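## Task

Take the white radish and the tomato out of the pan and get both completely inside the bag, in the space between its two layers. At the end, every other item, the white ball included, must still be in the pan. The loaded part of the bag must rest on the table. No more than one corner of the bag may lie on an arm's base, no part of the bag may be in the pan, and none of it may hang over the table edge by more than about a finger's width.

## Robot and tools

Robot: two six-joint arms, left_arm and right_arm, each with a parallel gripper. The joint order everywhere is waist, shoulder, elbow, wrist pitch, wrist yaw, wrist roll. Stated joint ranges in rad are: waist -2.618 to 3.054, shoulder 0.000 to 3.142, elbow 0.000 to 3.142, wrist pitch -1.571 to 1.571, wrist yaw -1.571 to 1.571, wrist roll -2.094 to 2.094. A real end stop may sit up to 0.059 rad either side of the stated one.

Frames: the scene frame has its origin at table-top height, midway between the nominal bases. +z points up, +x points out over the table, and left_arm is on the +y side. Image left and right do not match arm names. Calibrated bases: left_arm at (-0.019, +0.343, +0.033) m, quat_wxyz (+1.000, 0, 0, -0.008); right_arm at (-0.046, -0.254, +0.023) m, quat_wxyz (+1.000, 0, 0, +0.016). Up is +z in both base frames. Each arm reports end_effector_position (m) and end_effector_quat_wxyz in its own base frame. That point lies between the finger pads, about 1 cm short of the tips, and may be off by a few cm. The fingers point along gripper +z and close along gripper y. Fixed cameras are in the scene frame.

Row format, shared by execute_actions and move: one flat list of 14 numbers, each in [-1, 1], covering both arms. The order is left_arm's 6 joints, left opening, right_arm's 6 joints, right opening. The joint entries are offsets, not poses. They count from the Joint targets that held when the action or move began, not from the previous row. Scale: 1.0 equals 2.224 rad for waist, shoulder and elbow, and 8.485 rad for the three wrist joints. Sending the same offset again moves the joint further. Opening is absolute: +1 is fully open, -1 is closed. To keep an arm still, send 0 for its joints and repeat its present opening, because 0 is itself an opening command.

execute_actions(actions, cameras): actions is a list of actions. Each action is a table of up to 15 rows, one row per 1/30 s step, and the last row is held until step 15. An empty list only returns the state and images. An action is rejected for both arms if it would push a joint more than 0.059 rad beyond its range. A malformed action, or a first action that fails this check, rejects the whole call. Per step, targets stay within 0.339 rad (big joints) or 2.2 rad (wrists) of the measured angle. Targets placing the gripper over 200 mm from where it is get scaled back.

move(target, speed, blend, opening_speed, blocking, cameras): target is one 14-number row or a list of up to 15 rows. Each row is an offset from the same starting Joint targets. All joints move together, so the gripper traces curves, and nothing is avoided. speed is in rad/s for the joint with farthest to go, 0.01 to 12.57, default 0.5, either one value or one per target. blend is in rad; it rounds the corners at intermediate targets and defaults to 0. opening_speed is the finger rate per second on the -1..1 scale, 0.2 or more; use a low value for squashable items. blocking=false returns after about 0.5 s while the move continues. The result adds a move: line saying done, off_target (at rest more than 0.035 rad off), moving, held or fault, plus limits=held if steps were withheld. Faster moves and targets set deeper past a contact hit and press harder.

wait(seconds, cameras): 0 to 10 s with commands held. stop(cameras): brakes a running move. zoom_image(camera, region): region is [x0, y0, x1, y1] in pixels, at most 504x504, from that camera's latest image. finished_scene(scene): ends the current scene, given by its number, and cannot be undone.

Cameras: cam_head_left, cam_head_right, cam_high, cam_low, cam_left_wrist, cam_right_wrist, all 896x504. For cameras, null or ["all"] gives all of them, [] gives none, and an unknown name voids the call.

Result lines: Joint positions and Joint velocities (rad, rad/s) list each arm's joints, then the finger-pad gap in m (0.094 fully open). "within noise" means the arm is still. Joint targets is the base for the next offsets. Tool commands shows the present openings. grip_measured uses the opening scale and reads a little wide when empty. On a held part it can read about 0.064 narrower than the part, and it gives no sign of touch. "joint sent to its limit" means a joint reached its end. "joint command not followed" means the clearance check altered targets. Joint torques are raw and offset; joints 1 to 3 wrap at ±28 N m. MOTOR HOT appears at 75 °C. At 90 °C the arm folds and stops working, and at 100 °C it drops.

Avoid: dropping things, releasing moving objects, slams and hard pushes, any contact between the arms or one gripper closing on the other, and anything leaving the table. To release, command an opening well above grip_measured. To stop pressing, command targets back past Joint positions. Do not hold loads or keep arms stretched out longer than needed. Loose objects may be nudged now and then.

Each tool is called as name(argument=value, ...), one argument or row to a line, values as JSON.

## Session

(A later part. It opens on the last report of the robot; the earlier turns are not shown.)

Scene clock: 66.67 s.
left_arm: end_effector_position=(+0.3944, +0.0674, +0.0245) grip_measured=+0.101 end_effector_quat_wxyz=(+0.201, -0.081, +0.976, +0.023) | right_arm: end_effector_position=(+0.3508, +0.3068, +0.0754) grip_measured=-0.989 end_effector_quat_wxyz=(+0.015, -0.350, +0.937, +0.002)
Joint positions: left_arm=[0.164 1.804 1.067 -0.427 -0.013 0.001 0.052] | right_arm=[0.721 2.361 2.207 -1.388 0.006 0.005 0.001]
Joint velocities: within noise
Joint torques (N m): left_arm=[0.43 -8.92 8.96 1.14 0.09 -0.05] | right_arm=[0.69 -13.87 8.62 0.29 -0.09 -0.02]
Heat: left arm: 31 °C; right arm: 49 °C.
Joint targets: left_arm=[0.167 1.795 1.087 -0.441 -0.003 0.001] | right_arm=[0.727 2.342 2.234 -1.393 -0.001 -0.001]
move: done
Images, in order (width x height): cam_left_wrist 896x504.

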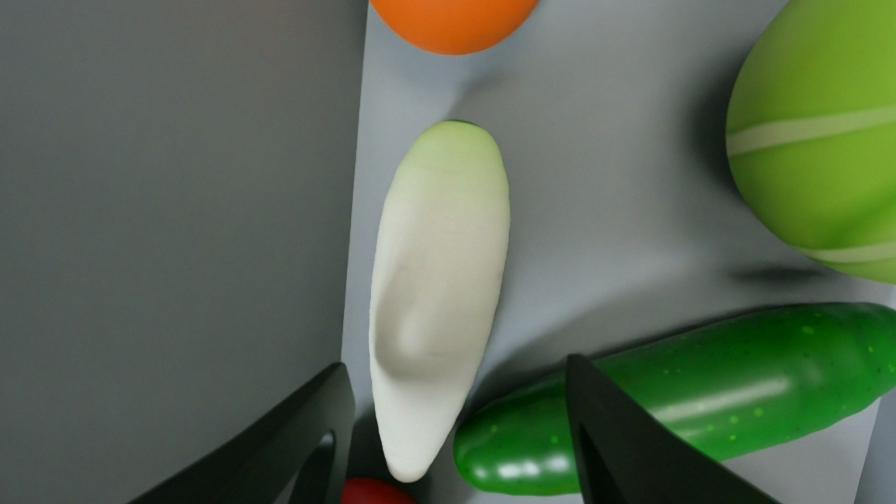

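move(
  target=[
    [0.0072,0,0,0,0,0,-0.02,0,0,0,0,0,0,-1],
    [0.0072,0.034,-0.03,0.017,0,0,-0.02,0,0,0,0,0,0,-1],
  ],
  speed=0.2,
  cameras=["cam_left_wrist"],
)

Scene clock: 69.47 s.
left_arm: end_effector_position=(+0.4027, +0.0740, +0.0056) grip_measured=-0.018 end_effector_quat_wxyz=(+0.218, -0.087, +0.972, +0.026) | right_arm: end_effector_position=(+0.3508, +0.3068, +0.0754) grip_measured=-0.989 end_effector_quat_wxyz=(+0.015, -0.350, +0.937, +0.002)
Joint positions: left_arm=[0.176 1.854 1.03 -0.305 -0.013 0.001 0.046] | right_arm=[0.721 2.361 2.207 -1.388 0.006 0.005 0.001]
Joint velocities: within noise
Joint torques (N m): left_arm=[0.7 -7.27 5.78 1.49 0.1 -0.04] | right_arm=[0.66 -13.9 8.61 0.29 -0.09 -0.02]
Heat: left arm: 31 °C; right arm: 50 °C.
Joint targets: left_arm=[0.183 1.871 1.020 -0.297 -0.003 0.001] | right_arm=[0.727 2.342 2.234 -1.393 -0.001 -0.001]
move: done
Images, in order (width x height): cam_left_wrist 896x504.

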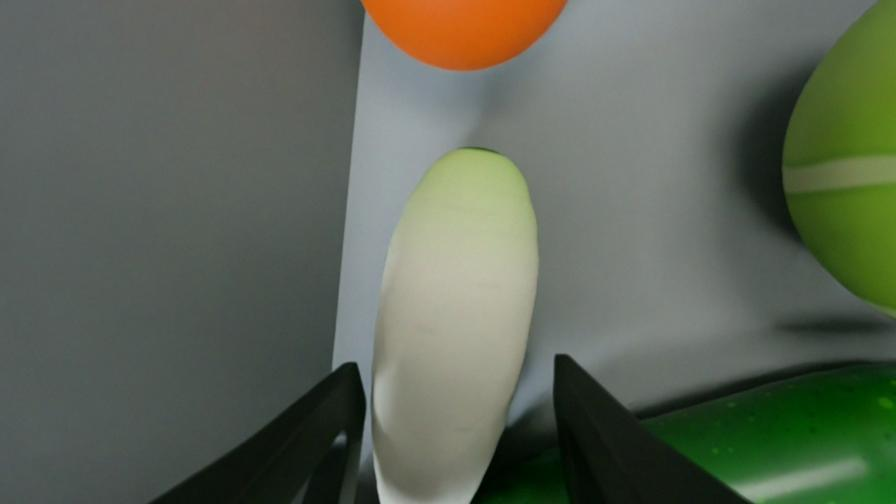

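move(
  target=[
    [0,0.009,-0.008,0.0045,0,0,-0.02,0,0,0,0,0,0,-1],
    [0,0.009,-0.008,0.0045,0,0,-0.45,0,0,0,0,0,0,-1],
  ],
  speed=0.15,
  opening_speed=0.3,
  cameras=["cam_left_wrist"],
)

Scene clock: 72.17 s.
left_arm: end_effector_position=(+0.4043, +0.0743, -0.0009) grip_measured=-0.373 end_effector_quat_wxyz=(+0.222, -0.087, +0.971, +0.026) | right_arm: end_effector_position=(+0.3508, +0.3068, +0.0754) grip_measured=-0.989 end_effector_quat_wxyz=(+0.015, -0.350, +0.937, +0.002)
Joint positions: left_arm=[0.176 1.87 1.016 -0.266 -0.013 0.001 0.029] | right_arm=[0.721 2.361 2.207 -1.388 0.006 0.005 0.001]
Joint velocities: within noise
Joint torques (N m): left_arm=[0.72 -6.97 5.38 1.49 0.1 -0.05] | right_arm=[0.68 -13.89 8.61 0.29 -0.09 -0.02]
Heat: left arm: 31 °C; right arm: 50 °C.
Joint targets: left_arm=[0.183 1.890 1.003 -0.259 -0.003 0.001] | right_arm=[0.727 2.342 2.234 -1.393 -0.001 -0.001]
move: done
Images, in order (width x height): cam_left_wrist 896x504.

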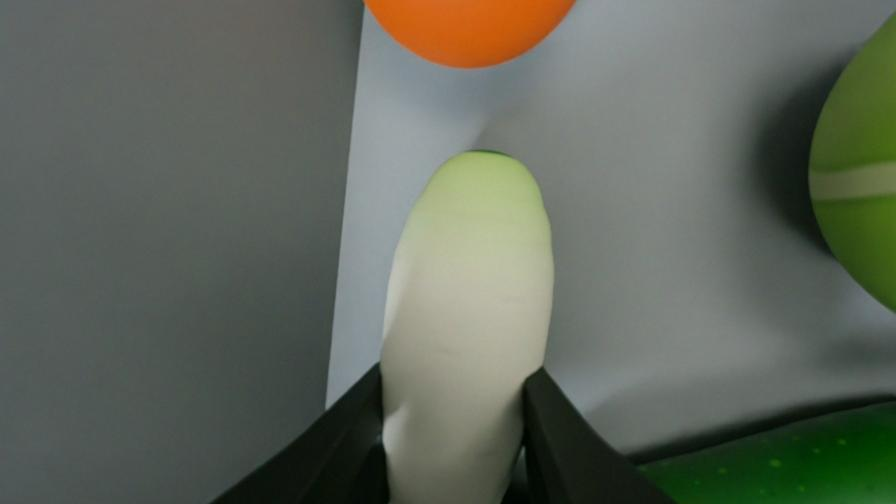

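move(
  target=[
    [0,-0.0926,0.1826,-0.0726,0,0,-0.45,0,0,0.036,-0.01,0,0,-1],
    [-0.4645,-0.2934,-0.0884,-0.0424,0,0,-0.45,0,0,0.036,-0.01,0,0,-1],
  ],
  speed=[0.3,0.6],
)

zoom_image(
  camera="cam_left_wrist",
  region=[200, 0, 700, 504],
)

Scene clock: 77.87 s.
left_arm: end_effector_position=(+0.2032, -0.2267, +0.1000) grip_measured=-0.380 end_effector_quat_wxyz=(+0.230, +0.397, +0.883, -0.098) | right_arm: end_effector_position=(+0.3479, +0.3042, +0.0953) grip_measured=-0.989 end_effector_quat_wxyz=(+0.012, -0.350, +0.937, +0.001)
Joint positions: left_arm=[-0.846 1.255 0.818 -0.628 -0.01 0.001 0.029] | right_arm=[0.721 2.361 2.287 -1.473 0.006 0.005 0.001]
Joint velocities: within noise
Joint torques (N m): left_arm=[-0.14 -5.3 6.71 1.62 0.07 -0.05] | right_arm=[0.66 -13.81 8.59 0.28 -0.09 -0.02]
Heat: left arm: 32 °C; right arm: 52 °C.
Joint targets: left_arm=[-0.850 1.238 0.806 -0.619 -0.003 0.001] | right_arm=[0.727 2.342 2.314 -1.478 -0.001 -0.001]
move: done

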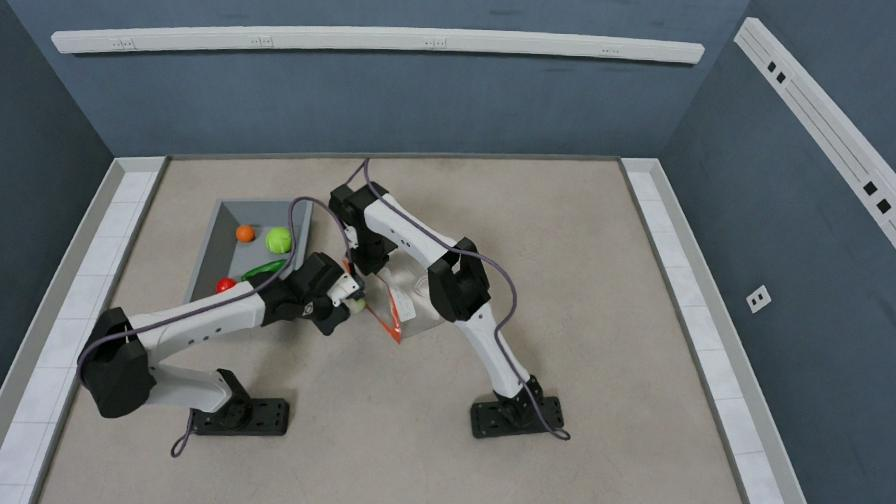

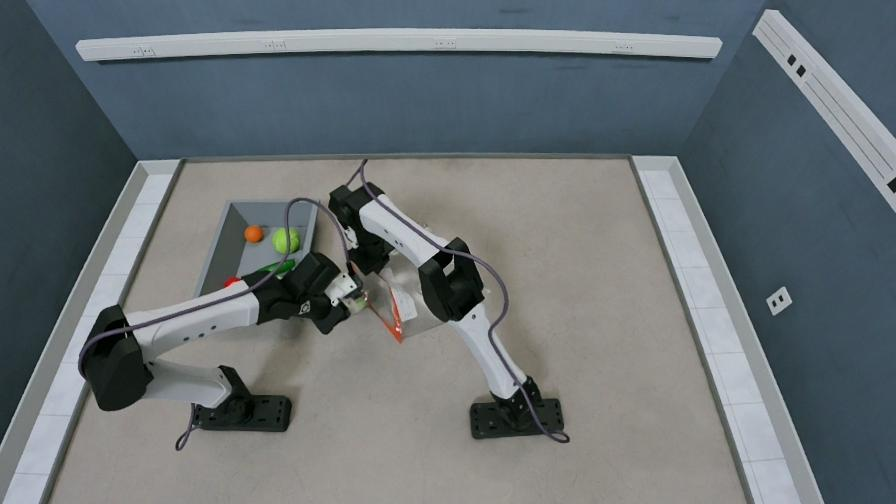

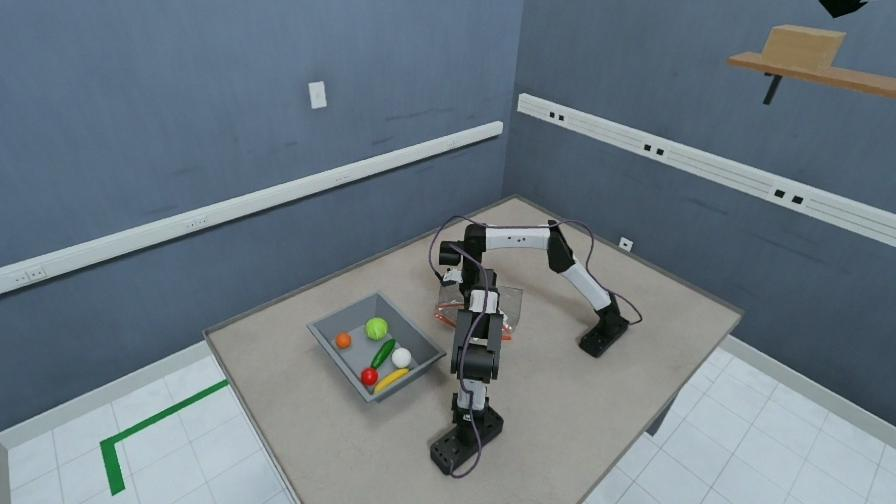

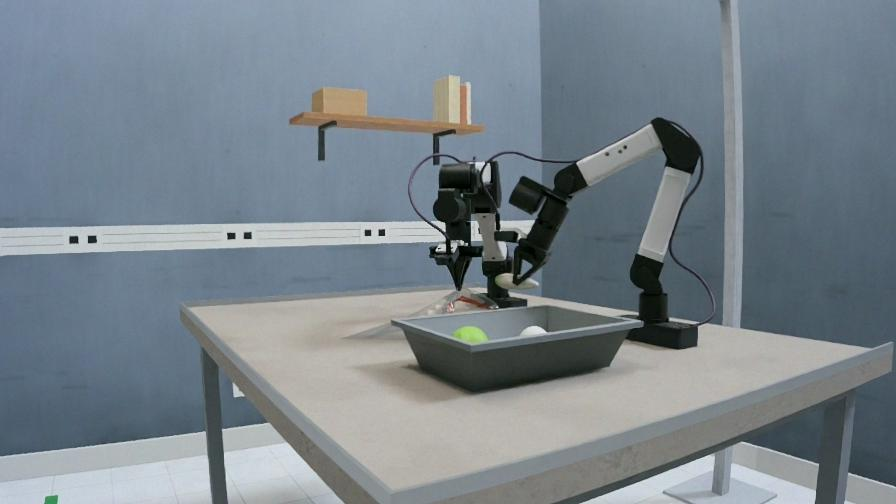

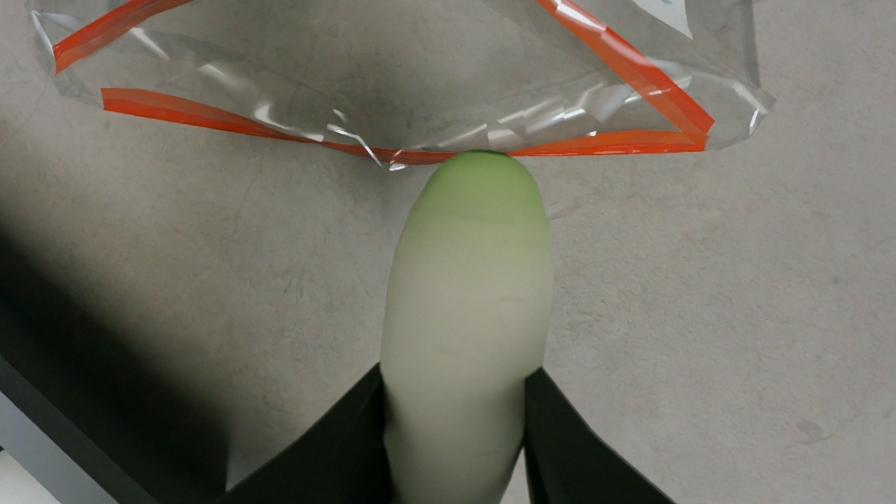

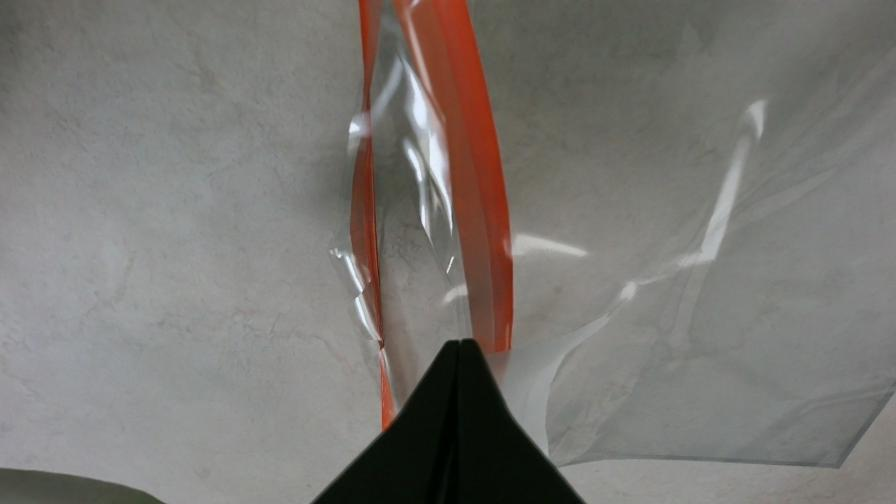

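Scaled by 1.000.

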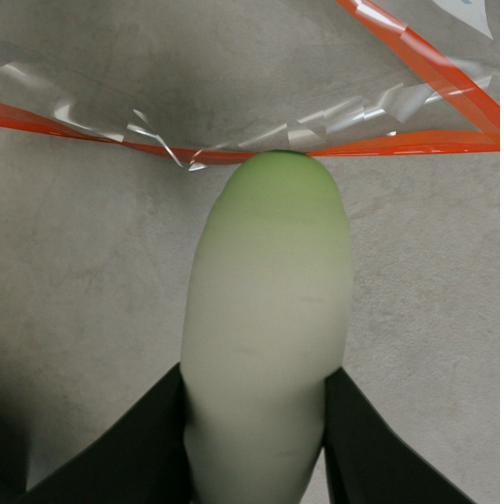

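move(
  target=[
    [0.009,0.1466,0.0151,0.0346,0,0,-0.45,0,0,0,0,0,0,-1],
    [0.009,0.241,0.09,0.0397,0,0,-0.45,0,0,0,0,0,0,-1],
  ],
  speed=0.25,
)

Scene clock: 80.43 s.
left_arm: end_effector_position=(+0.2484, -0.2752, +0.0380) grip_measured=-0.380 end_effector_quat_wxyz=(+0.226, +0.395, +0.885, -0.096) | right_arm: end_effector_position=(+0.3486, +0.3048, +0.0953) grip_measured=-0.989 end_effector_quat_wxyz=(+0.014, -0.350, +0.937, +0.002)
Joint positions: left_arm=[-0.841 1.622 0.874 -0.327 -0.009 0.001 0.029] | right_arm=[0.721 2.361 2.287 -1.469 0.006 0.005 0.001]
Joint velocities: within noise
Joint torques (N m): left_arm=[0.21 -6.91 7.02 1.46 0.01 -0.05] | right_arm=[0.68 -13.83 8.61 0.25 -0.08 -0.02]
Heat: left arm: 32 °C; right arm: 53 °C.
Joint targets: left_arm=[-0.841 1.620 0.872 -0.330 -0.009 0.001] | right_arm=[0.727 2.342 2.314 -1.478 -0.001 -0.001]
move: held (left_arm; a check stopped the path); path passed 1 of 2 targets; limits=held; left_arm: the shoulder is farthest, 0.152 rad from its target
joint command not followed: on one or more control steps a check withheld the commanded joint targets of the left arm, and it was not sent them on those steps.
cause: the commanded joint targets, or the way to them, would bring a part of the robot too close to another arm (this arm's wrist (the part past the wrist pitch) and the right arm's gripper housing, at the place that arm is still heading or pushing toward).

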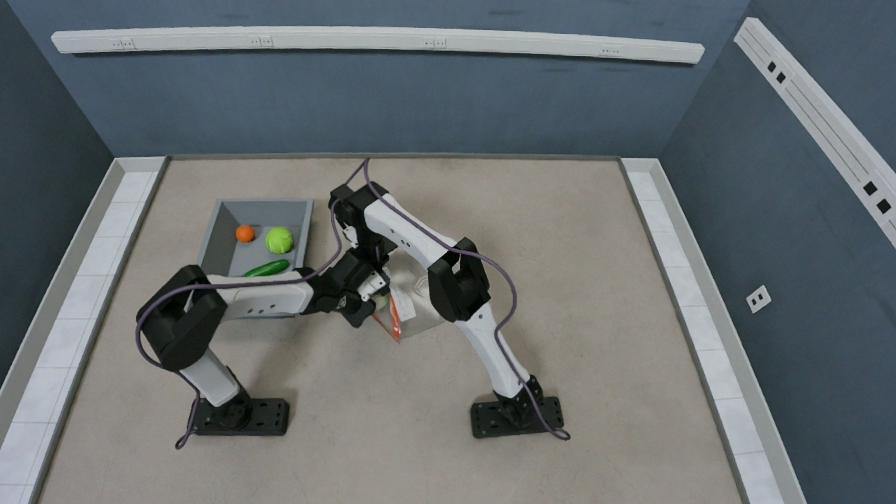

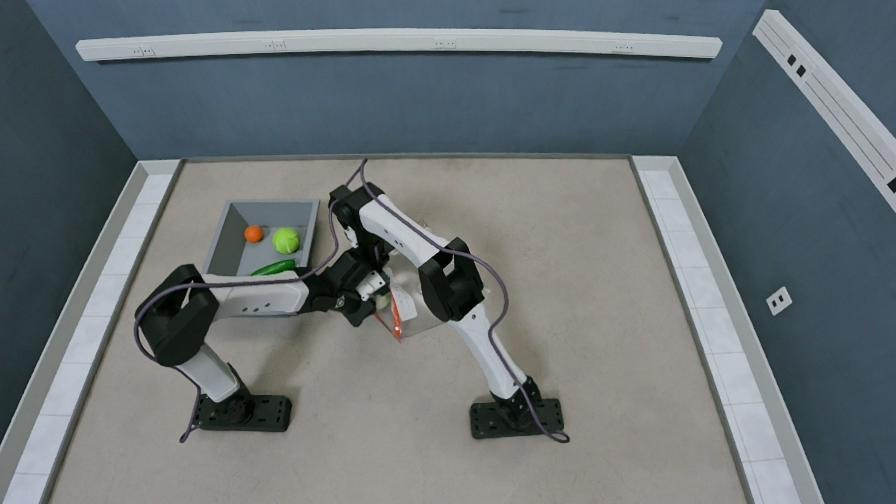

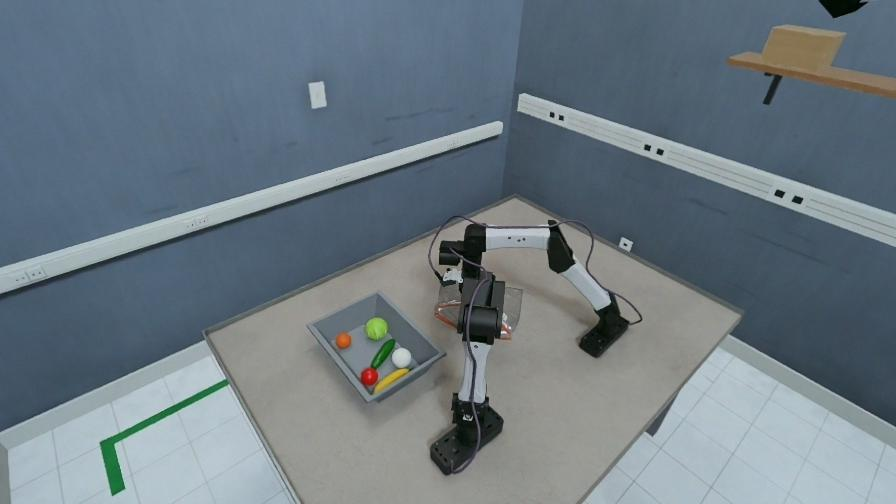

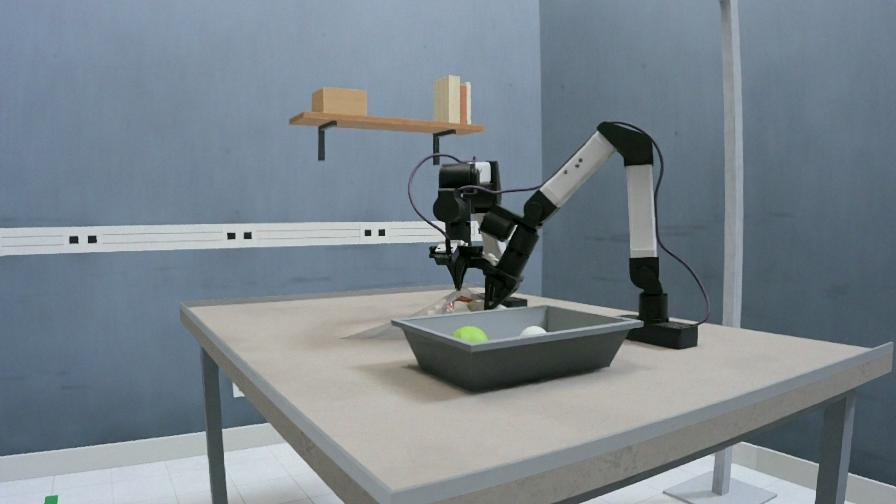

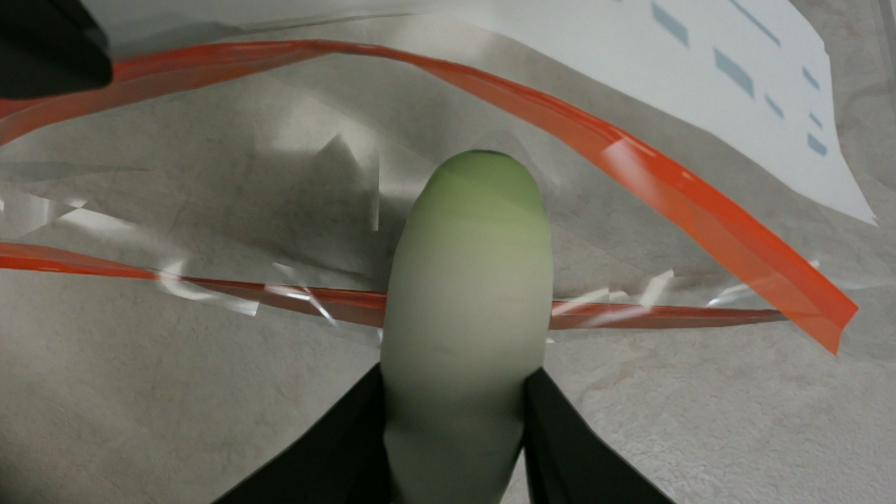

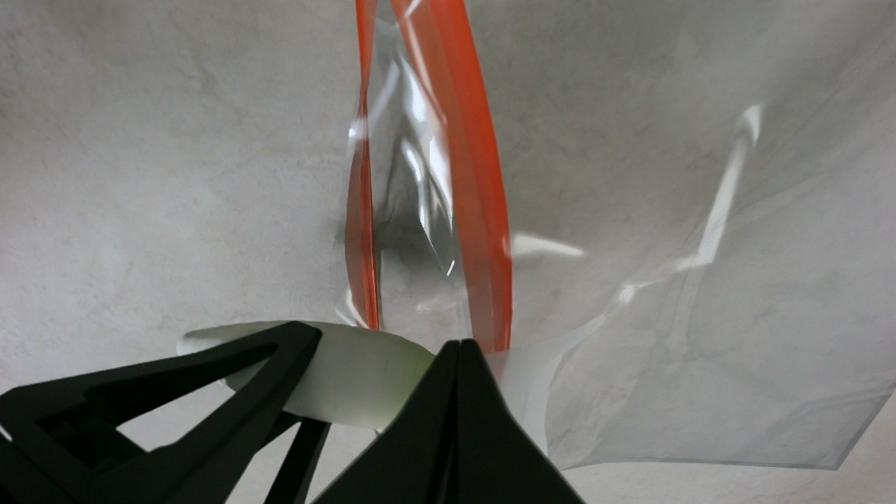

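move(
  target=[
    [-0.027,0,0,0,0,0,-0.45,0,0,0,0,0,0,-1],
    [-0.027,0.0515,-0.03,0.0423,0,0,-0.45,0,0,0,0,0,0,-1],
  ],
  speed=0.2,
  cameras=["cam_left_wrist","cam_right_wrist","cam_low"],
)

Scene clock: 83.63 s.
left_arm: end_effector_position=(+0.2593, -0.3229, +0.0299) grip_measured=-0.380 end_effector_quat_wxyz=(+0.306, +0.408, +0.848, -0.143) | right_arm: end_effector_position=(+0.3479, +0.3042, +0.0953) grip_measured=-0.989 end_effector_quat_wxyz=(+0.012, -0.350, +0.937, +0.001)
Joint positions: left_arm=[-0.898 1.718 0.817 0.019 -0.009 0.001 0.029] | right_arm=[0.721 2.361 2.287 -1.473 0.006 0.005 0.001]
Joint velocities: within noise
Joint torques (N m): left_arm=[-0.03 -6.12 5.81 1.93 0 -0.05] | right_arm=[0.66 -13.82 8.58 0.28 -0.09 -0.02]
Heat: left arm: 32 °C; right arm: 54 °C.
Joint targets: left_arm=[-0.901 1.734 0.806 0.029 -0.009 0.001] | right_arm=[0.727 2.342 2.314 -1.478 -0.001 -0.001]
move: done
Images, in order (width x height): cam_low 896x504, cam_left_wrist 896x504, cam_right_wrist 896x504.

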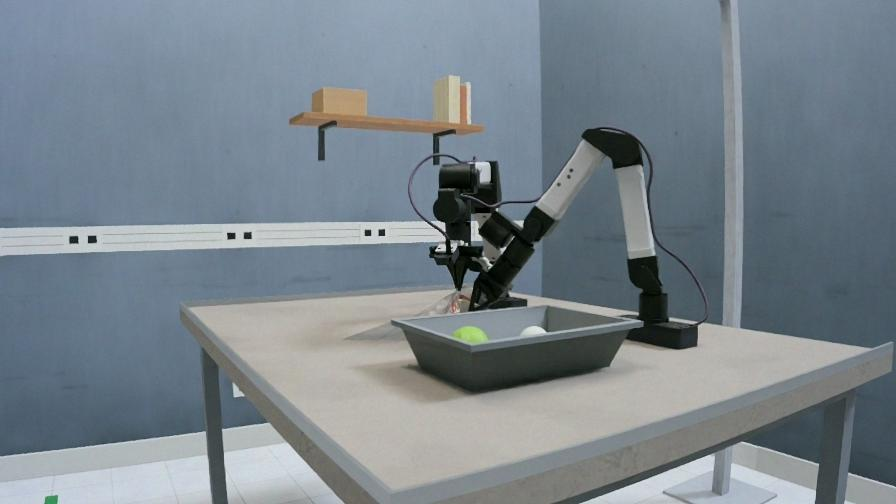

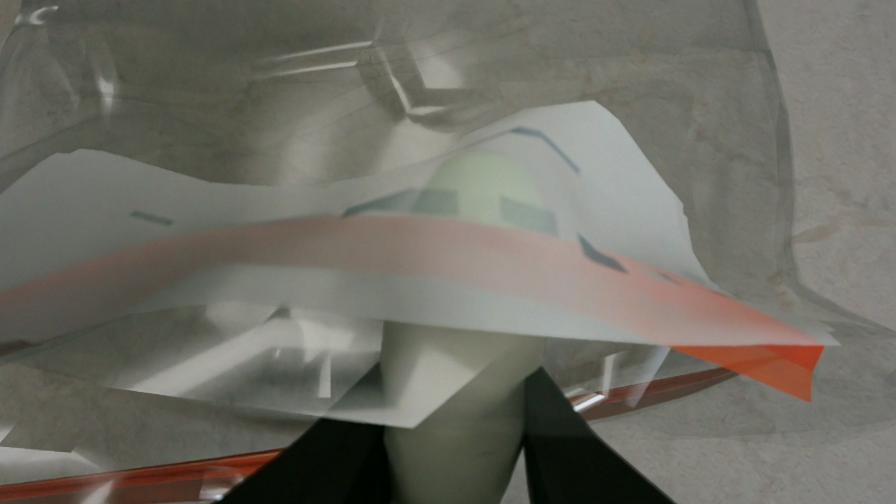

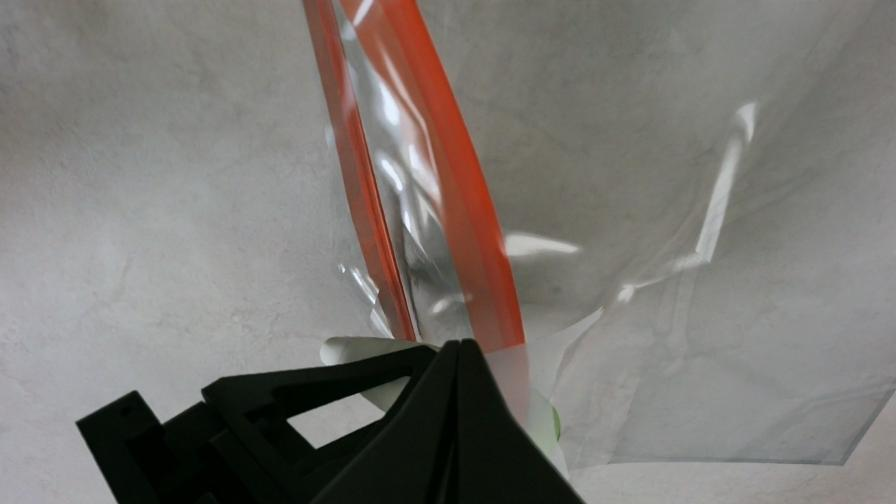

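move(
  target=[0,0.0461,0.0744,-0.0017,0,0,-0.45,0,0,0,0,0,0,-1],
  speed=0.15,
  cameras=["cam_left_wrist","cam_right_wrist","cam_low"],
)

Scene clock: 85.93 s.
left_arm: end_effector_position=(+0.2786, -0.3471, +0.0339) grip_measured=-0.380 end_effector_quat_wxyz=(+0.316, +0.406, +0.845, -0.148) | right_arm: end_effector_position=(+0.3482, +0.3043, +0.0957) grip_measured=-0.989 end_effector_quat_wxyz=(+0.013, -0.350, +0.937, +0.001)
Joint positions: left_arm=[-0.898 1.807 0.929 0.02 -0.009 0.001 0.029] | right_arm=[0.721 2.361 2.289 -1.473 0.007 0.005 0.001]
Joint velocities: within noise
Joint torques (N m): left_arm=[0.21 -8.34 6.91 1.89 0.01 -0.03] | right_arm=[0.54 -13.82 8.44 0.26 -0.09 -0.01]
Heat: left arm: 32 °C; right arm: 54 °C.
Joint targets: left_arm=[-0.898 1.806 0.928 0.021 -0.009 0.001] | right_arm=[0.727 2.342 2.314 -1.478 -0.001 -0.001]
move: held (left_arm; a check stopped the path); limits=held; left_arm: the elbow is farthest, 0.043 rad from its target
joint command not followed: on one or more control steps a check withheld the commanded joint targets of the left arm, and it was not sent them on those steps.
cause: the commanded joint targets, or the way to them, would bring a part of the robot too close to another arm (this arm's wrist (the part past the wrist pitch) and the right arm's gripper housing, at the place that arm is still heading or pushing toward).
Images, in order (width x height): cam_low 896x504, cam_left_wrist 896x504, cam_right_wrist 896x504.

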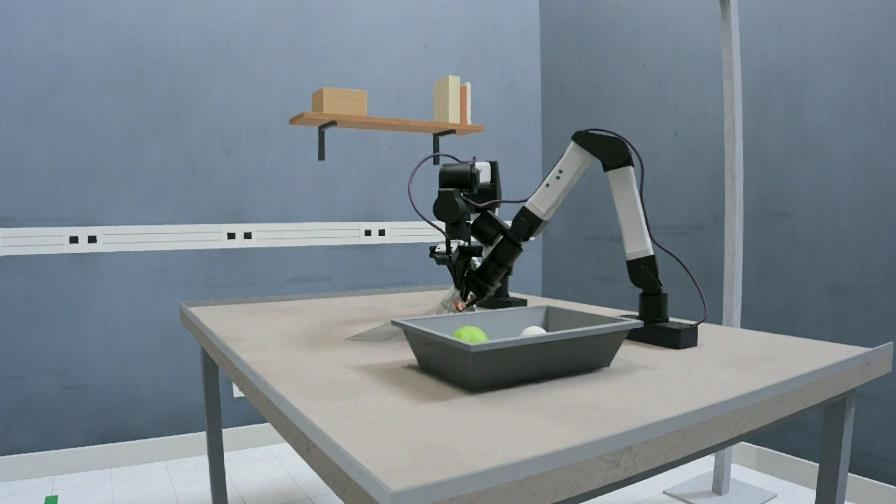

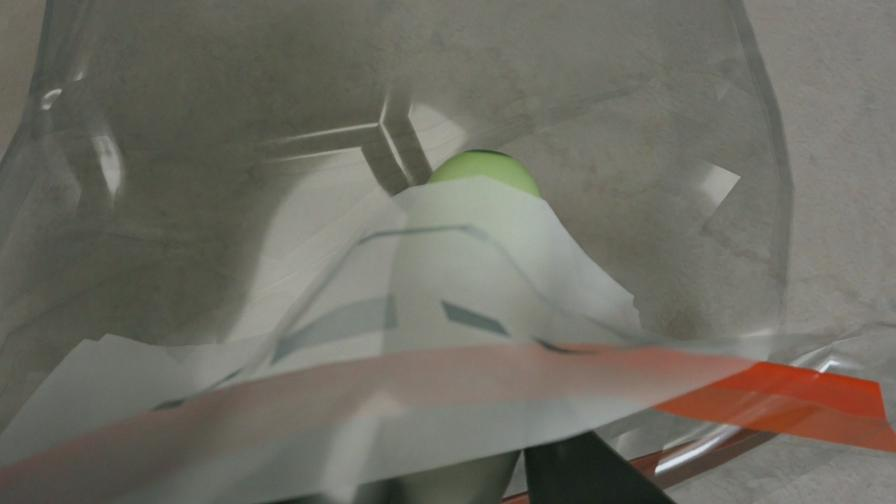

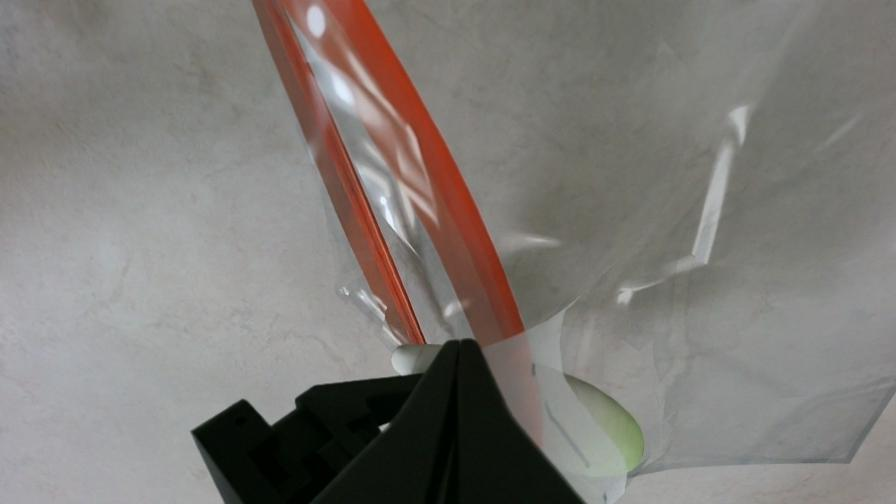

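move(
  target=[-0.009,0.023,-0.0135,0.008,0,0,-0.45,0,0,0,0,0,0,-1],
  speed=0.15,
  cameras=["cam_left_wrist","cam_right_wrist"],
)

Scene clock: 87.43 s.
left_arm: end_effector_position=(+0.2743, -0.3513, +0.0208) grip_measured=-0.380 end_effector_quat_wxyz=(+0.316, +0.411, +0.842, -0.150) | right_arm: end_effector_position=(+0.3482, +0.3043, +0.0957) grip_measured=-0.989 end_effector_quat_wxyz=(+0.013, -0.350, +0.937, +0.001)
Joint positions: left_arm=[-0.911 1.841 0.907 0.079 -0.009 0.001 0.029] | right_arm=[0.721 2.361 2.289 -1.473 0.007 0.005 0.001]
Joint velocities: within noise
Joint torques (N m): left_arm=[-0.28 -7.17 5.89 1.96 0.01 -0.06] | right_arm=[0.69 -13.82 8.44 0.28 -0.1 -0.01]
Heat: left arm: 31 °C; right arm: 55 °C.
Joint targets: left_arm=[-0.918 1.857 0.898 0.089 -0.009 0.001] | right_arm=[0.727 2.342 2.314 -1.478 -0.001 -0.001]
move: done
Images, in order (width x height): cam_left_wrist 896x504, cam_right_wrist 896x504.

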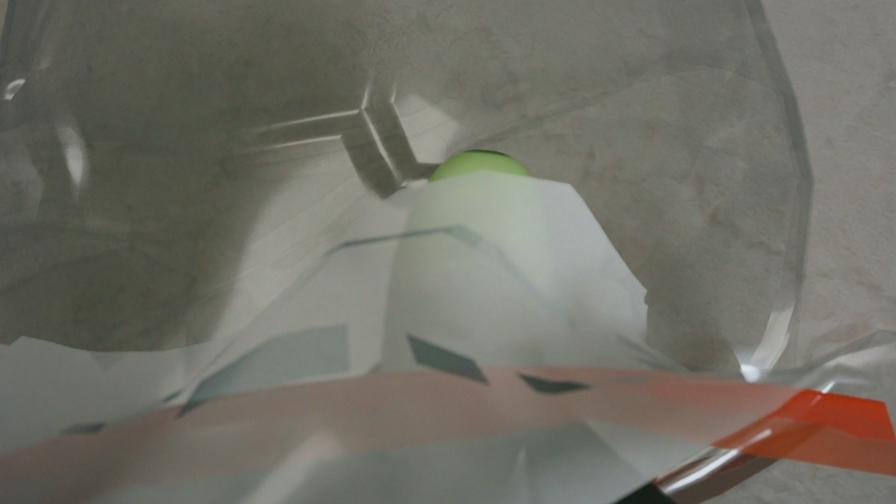

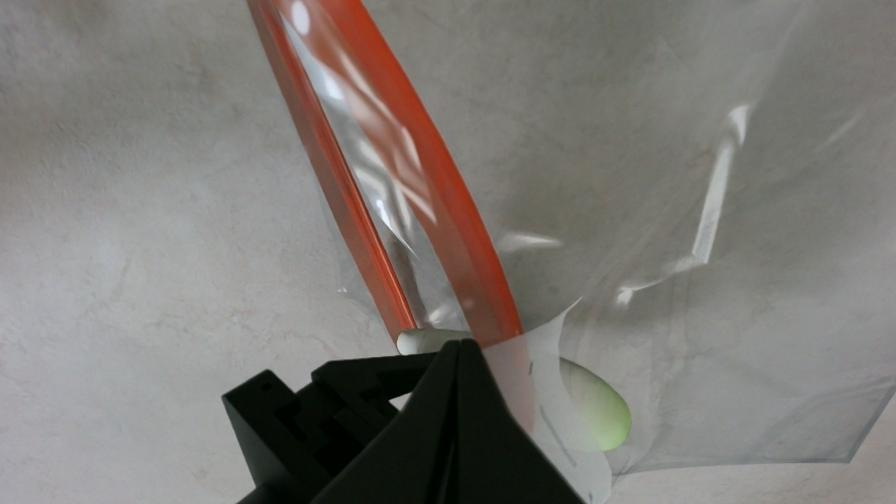

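move(
  target=[
    [0,0.0155,-0.0115,0.008,0,0,-0.45,0,0,0,0,0,0,-1],
    [0,0.0155,-0.0115,0.008,0,0,0.05,0,0,0,0,0,0,-1],
  ],
  speed=0.15,
  opening_speed=0.5,
  cameras=["cam_left_wrist","cam_right_wrist","cam_low"],
)

Scene clock: 89.93 s.
left_arm: end_effector_position=(+0.2749, -0.3521, +0.0096) grip_measured=+0.048 end_effector_quat_wxyz=(+0.322, +0.410, +0.840, -0.153) | right_arm: end_effector_position=(+0.3482, +0.3043, +0.0957) grip_measured=-0.989 end_effector_quat_wxyz=(+0.013, -0.350, +0.937, +0.001)
Joint positions: left_arm=[-0.911 1.874 0.882 0.15 -0.009 0.001 0.049] | right_arm=[0.721 2.361 2.289 -1.473 0.007 0.005 0.001]
Joint velocities: within noise
Joint torques (N m): left_arm=[-0.29 -7.1 5.55 1.98 0 -0.05] | right_arm=[0.68 -13.82 8.43 0.28 -0.1 -0.02]
Heat: left arm: 31 °C; right arm: 55 °C.
Joint targets: left_arm=[-0.918 1.891 0.872 0.157 -0.009 0.001] | right_arm=[0.727 2.342 2.314 -1.478 -0.001 -0.001]
move: done
Images, in order (width x height): cam_low 896x504, cam_left_wrist 896x504, cam_right_wrist 896x504.

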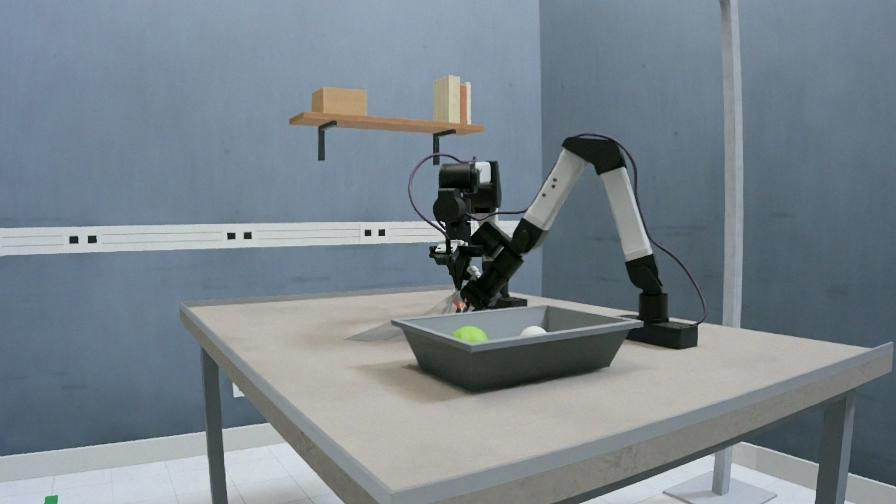

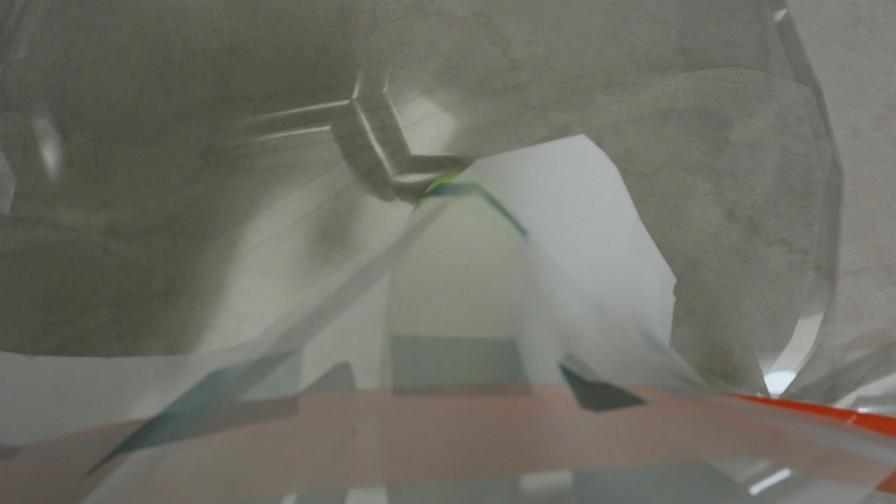

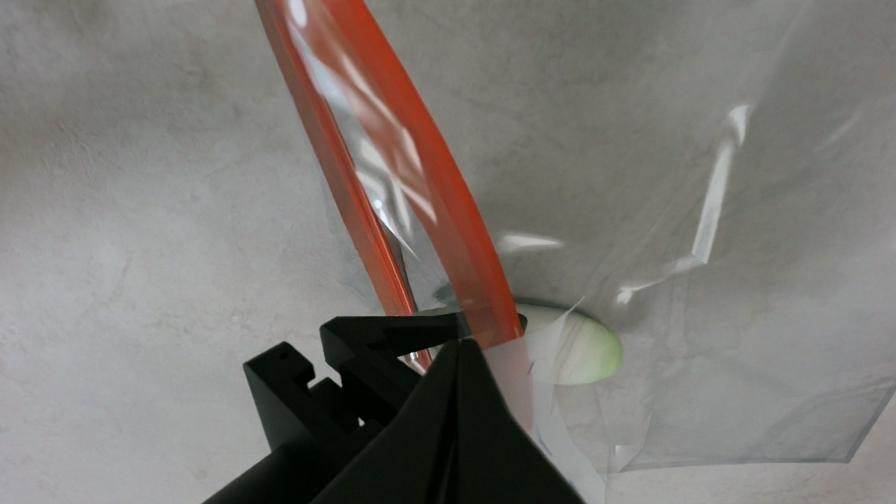

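move(
  target=[
    [0,-0.109,-0.075,-0.0133,0,0,0.05,0,0,0,0,0,0,-1],
    [0,-0.2365,-0.131,-0.038,0,0,0.05,0,0,0,0,0,0,-1],
  ],
  speed=0.3,
  cameras=["cam_left_wrist","cam_right_wrist","cam_low"],
)

Scene clock: 92.80 s.
left_arm: end_effector_position=(+0.2040, -0.2606, +0.0432) grip_measured=+0.048 end_effector_quat_wxyz=(+0.281, +0.417, +0.854, -0.133) | right_arm: end_effector_position=(+0.3482, +0.3043, +0.0957) grip_measured=-0.989 end_effector_quat_wxyz=(+0.013, -0.350, +0.937, +0.001)
Joint positions: left_arm=[-0.911 1.381 0.593 -0.15 -0.009 0.001 0.049] | right_arm=[0.721 2.361 2.289 -1.473 0.007 0.005 0.001]
Joint velocities: within noise
Joint torques (N m): left_arm=[-0.27 -5.86 5.98 1.59 0 -0.04] | right_arm=[0.68 -13.81 8.42 0.29 -0.09 -0.01]
Heat: left arm: 31 °C; right arm: 56 °C.
Joint targets: left_arm=[-0.918 1.365 0.581 -0.166 -0.009 0.001] | right_arm=[0.727 2.342 2.314 -1.478 -0.001 -0.001]
move: done
Images, in order (width x height): cam_low 896x504, cam_left_wrist 896x504, cam_right_wrist 896x504.

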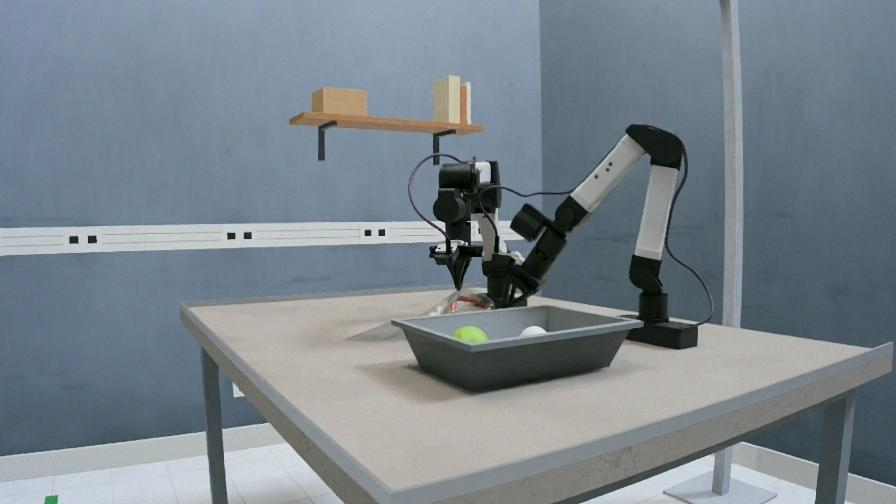

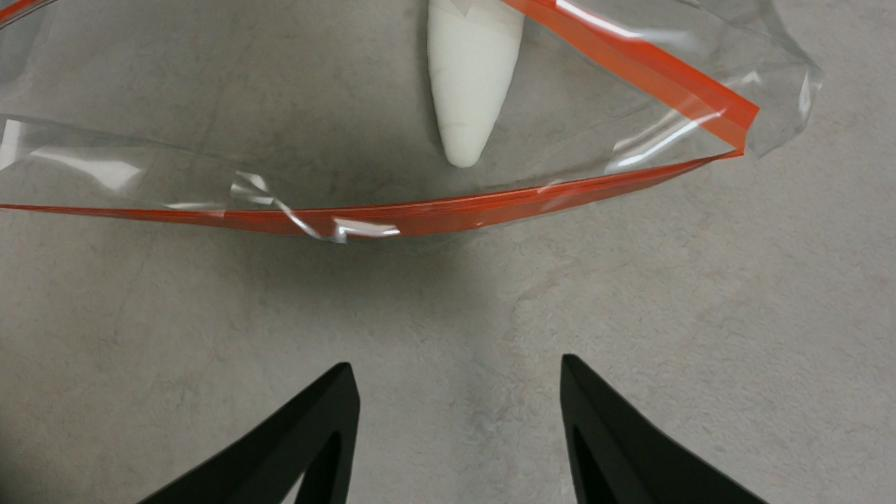

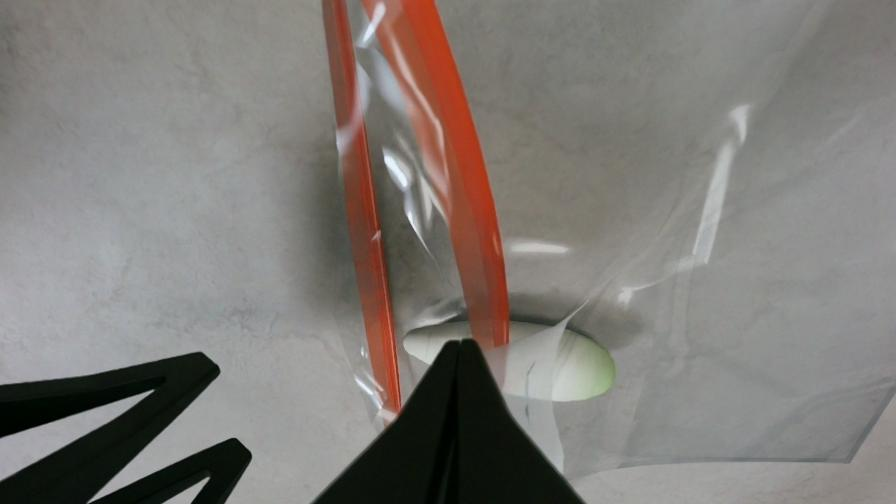

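move(
  target=[
    [0,-0.05,0.13,-0.05,0,0,0.3,0,0,0,0,0,0,-1],
    [0.5153,-0.027,0.18,-0.0778,0,0,0.6,0,0,0,0,0,0,-1],
  ],
  speed=[0.4,0.7],
  blend=0.1,
  cameras=["cam_left_wrist","cam_right_wrist"],
)

Scene clock: 97.77 s.
left_arm: end_effector_position=(+0.2919, +0.0683, +0.1195) grip_measured=+0.598 end_effector_quat_wxyz=(+0.209, -0.110, +0.971, +0.028) | right_arm: end_effector_position=(+0.3482, +0.3043, +0.0957) grip_measured=-0.989 end_effector_quat_wxyz=(+0.013, -0.350, +0.937, +0.001)
Joint positions: left_arm=[0.224 1.293 0.958 -0.812 -0.009 0.001 0.075] | right_arm=[0.721 2.361 2.289 -1.473 0.007 0.005 0.001]
Joint velocities: within noise
Joint torques (N m): left_arm=[0.55 -3.36 10.02 1.21 0.01 -0.04] | right_arm=[0.68 -13.79 8.42 0.29 -0.1 -0.02]
Heat: left arm: 32 °C; right arm: 57 °C.
Joint targets: left_arm=[0.229 1.305 0.981 -0.826 -0.009 0.001] | right_arm=[0.727 2.342 2.314 -1.478 -0.001 -0.001]
move: done
Images, in order (width x height): cam_left_wrist 896x504, cam_right_wrist 896x504.

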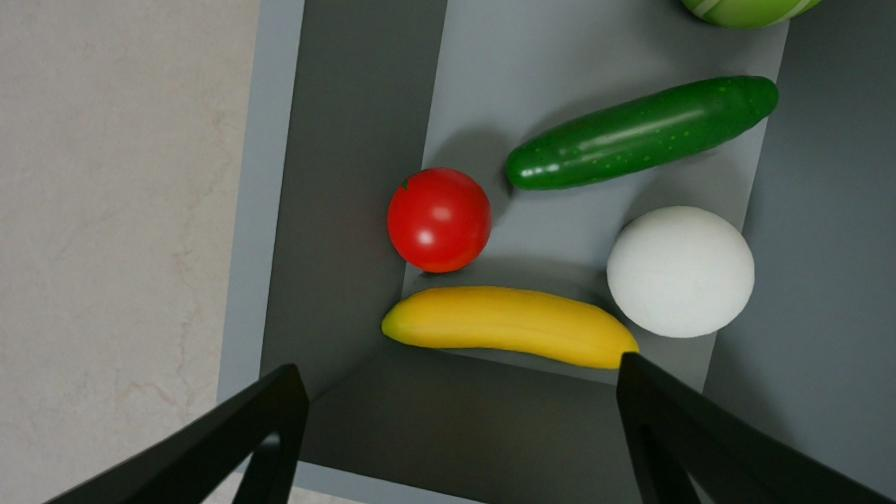

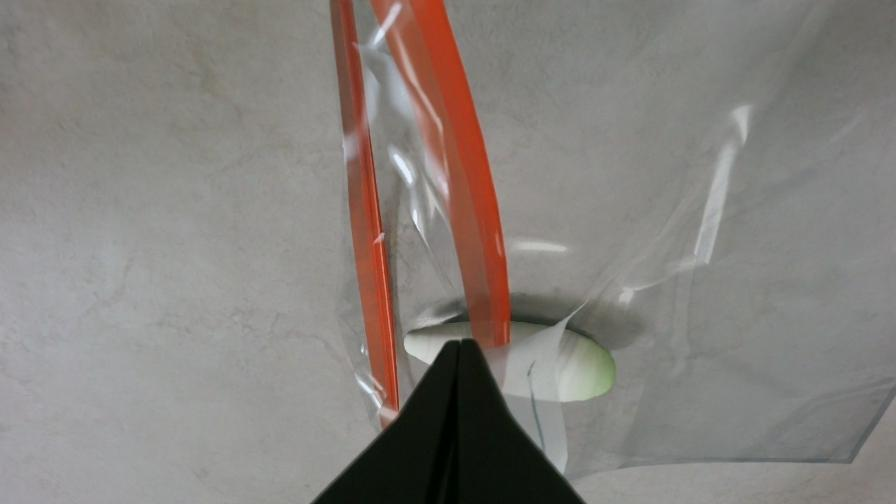

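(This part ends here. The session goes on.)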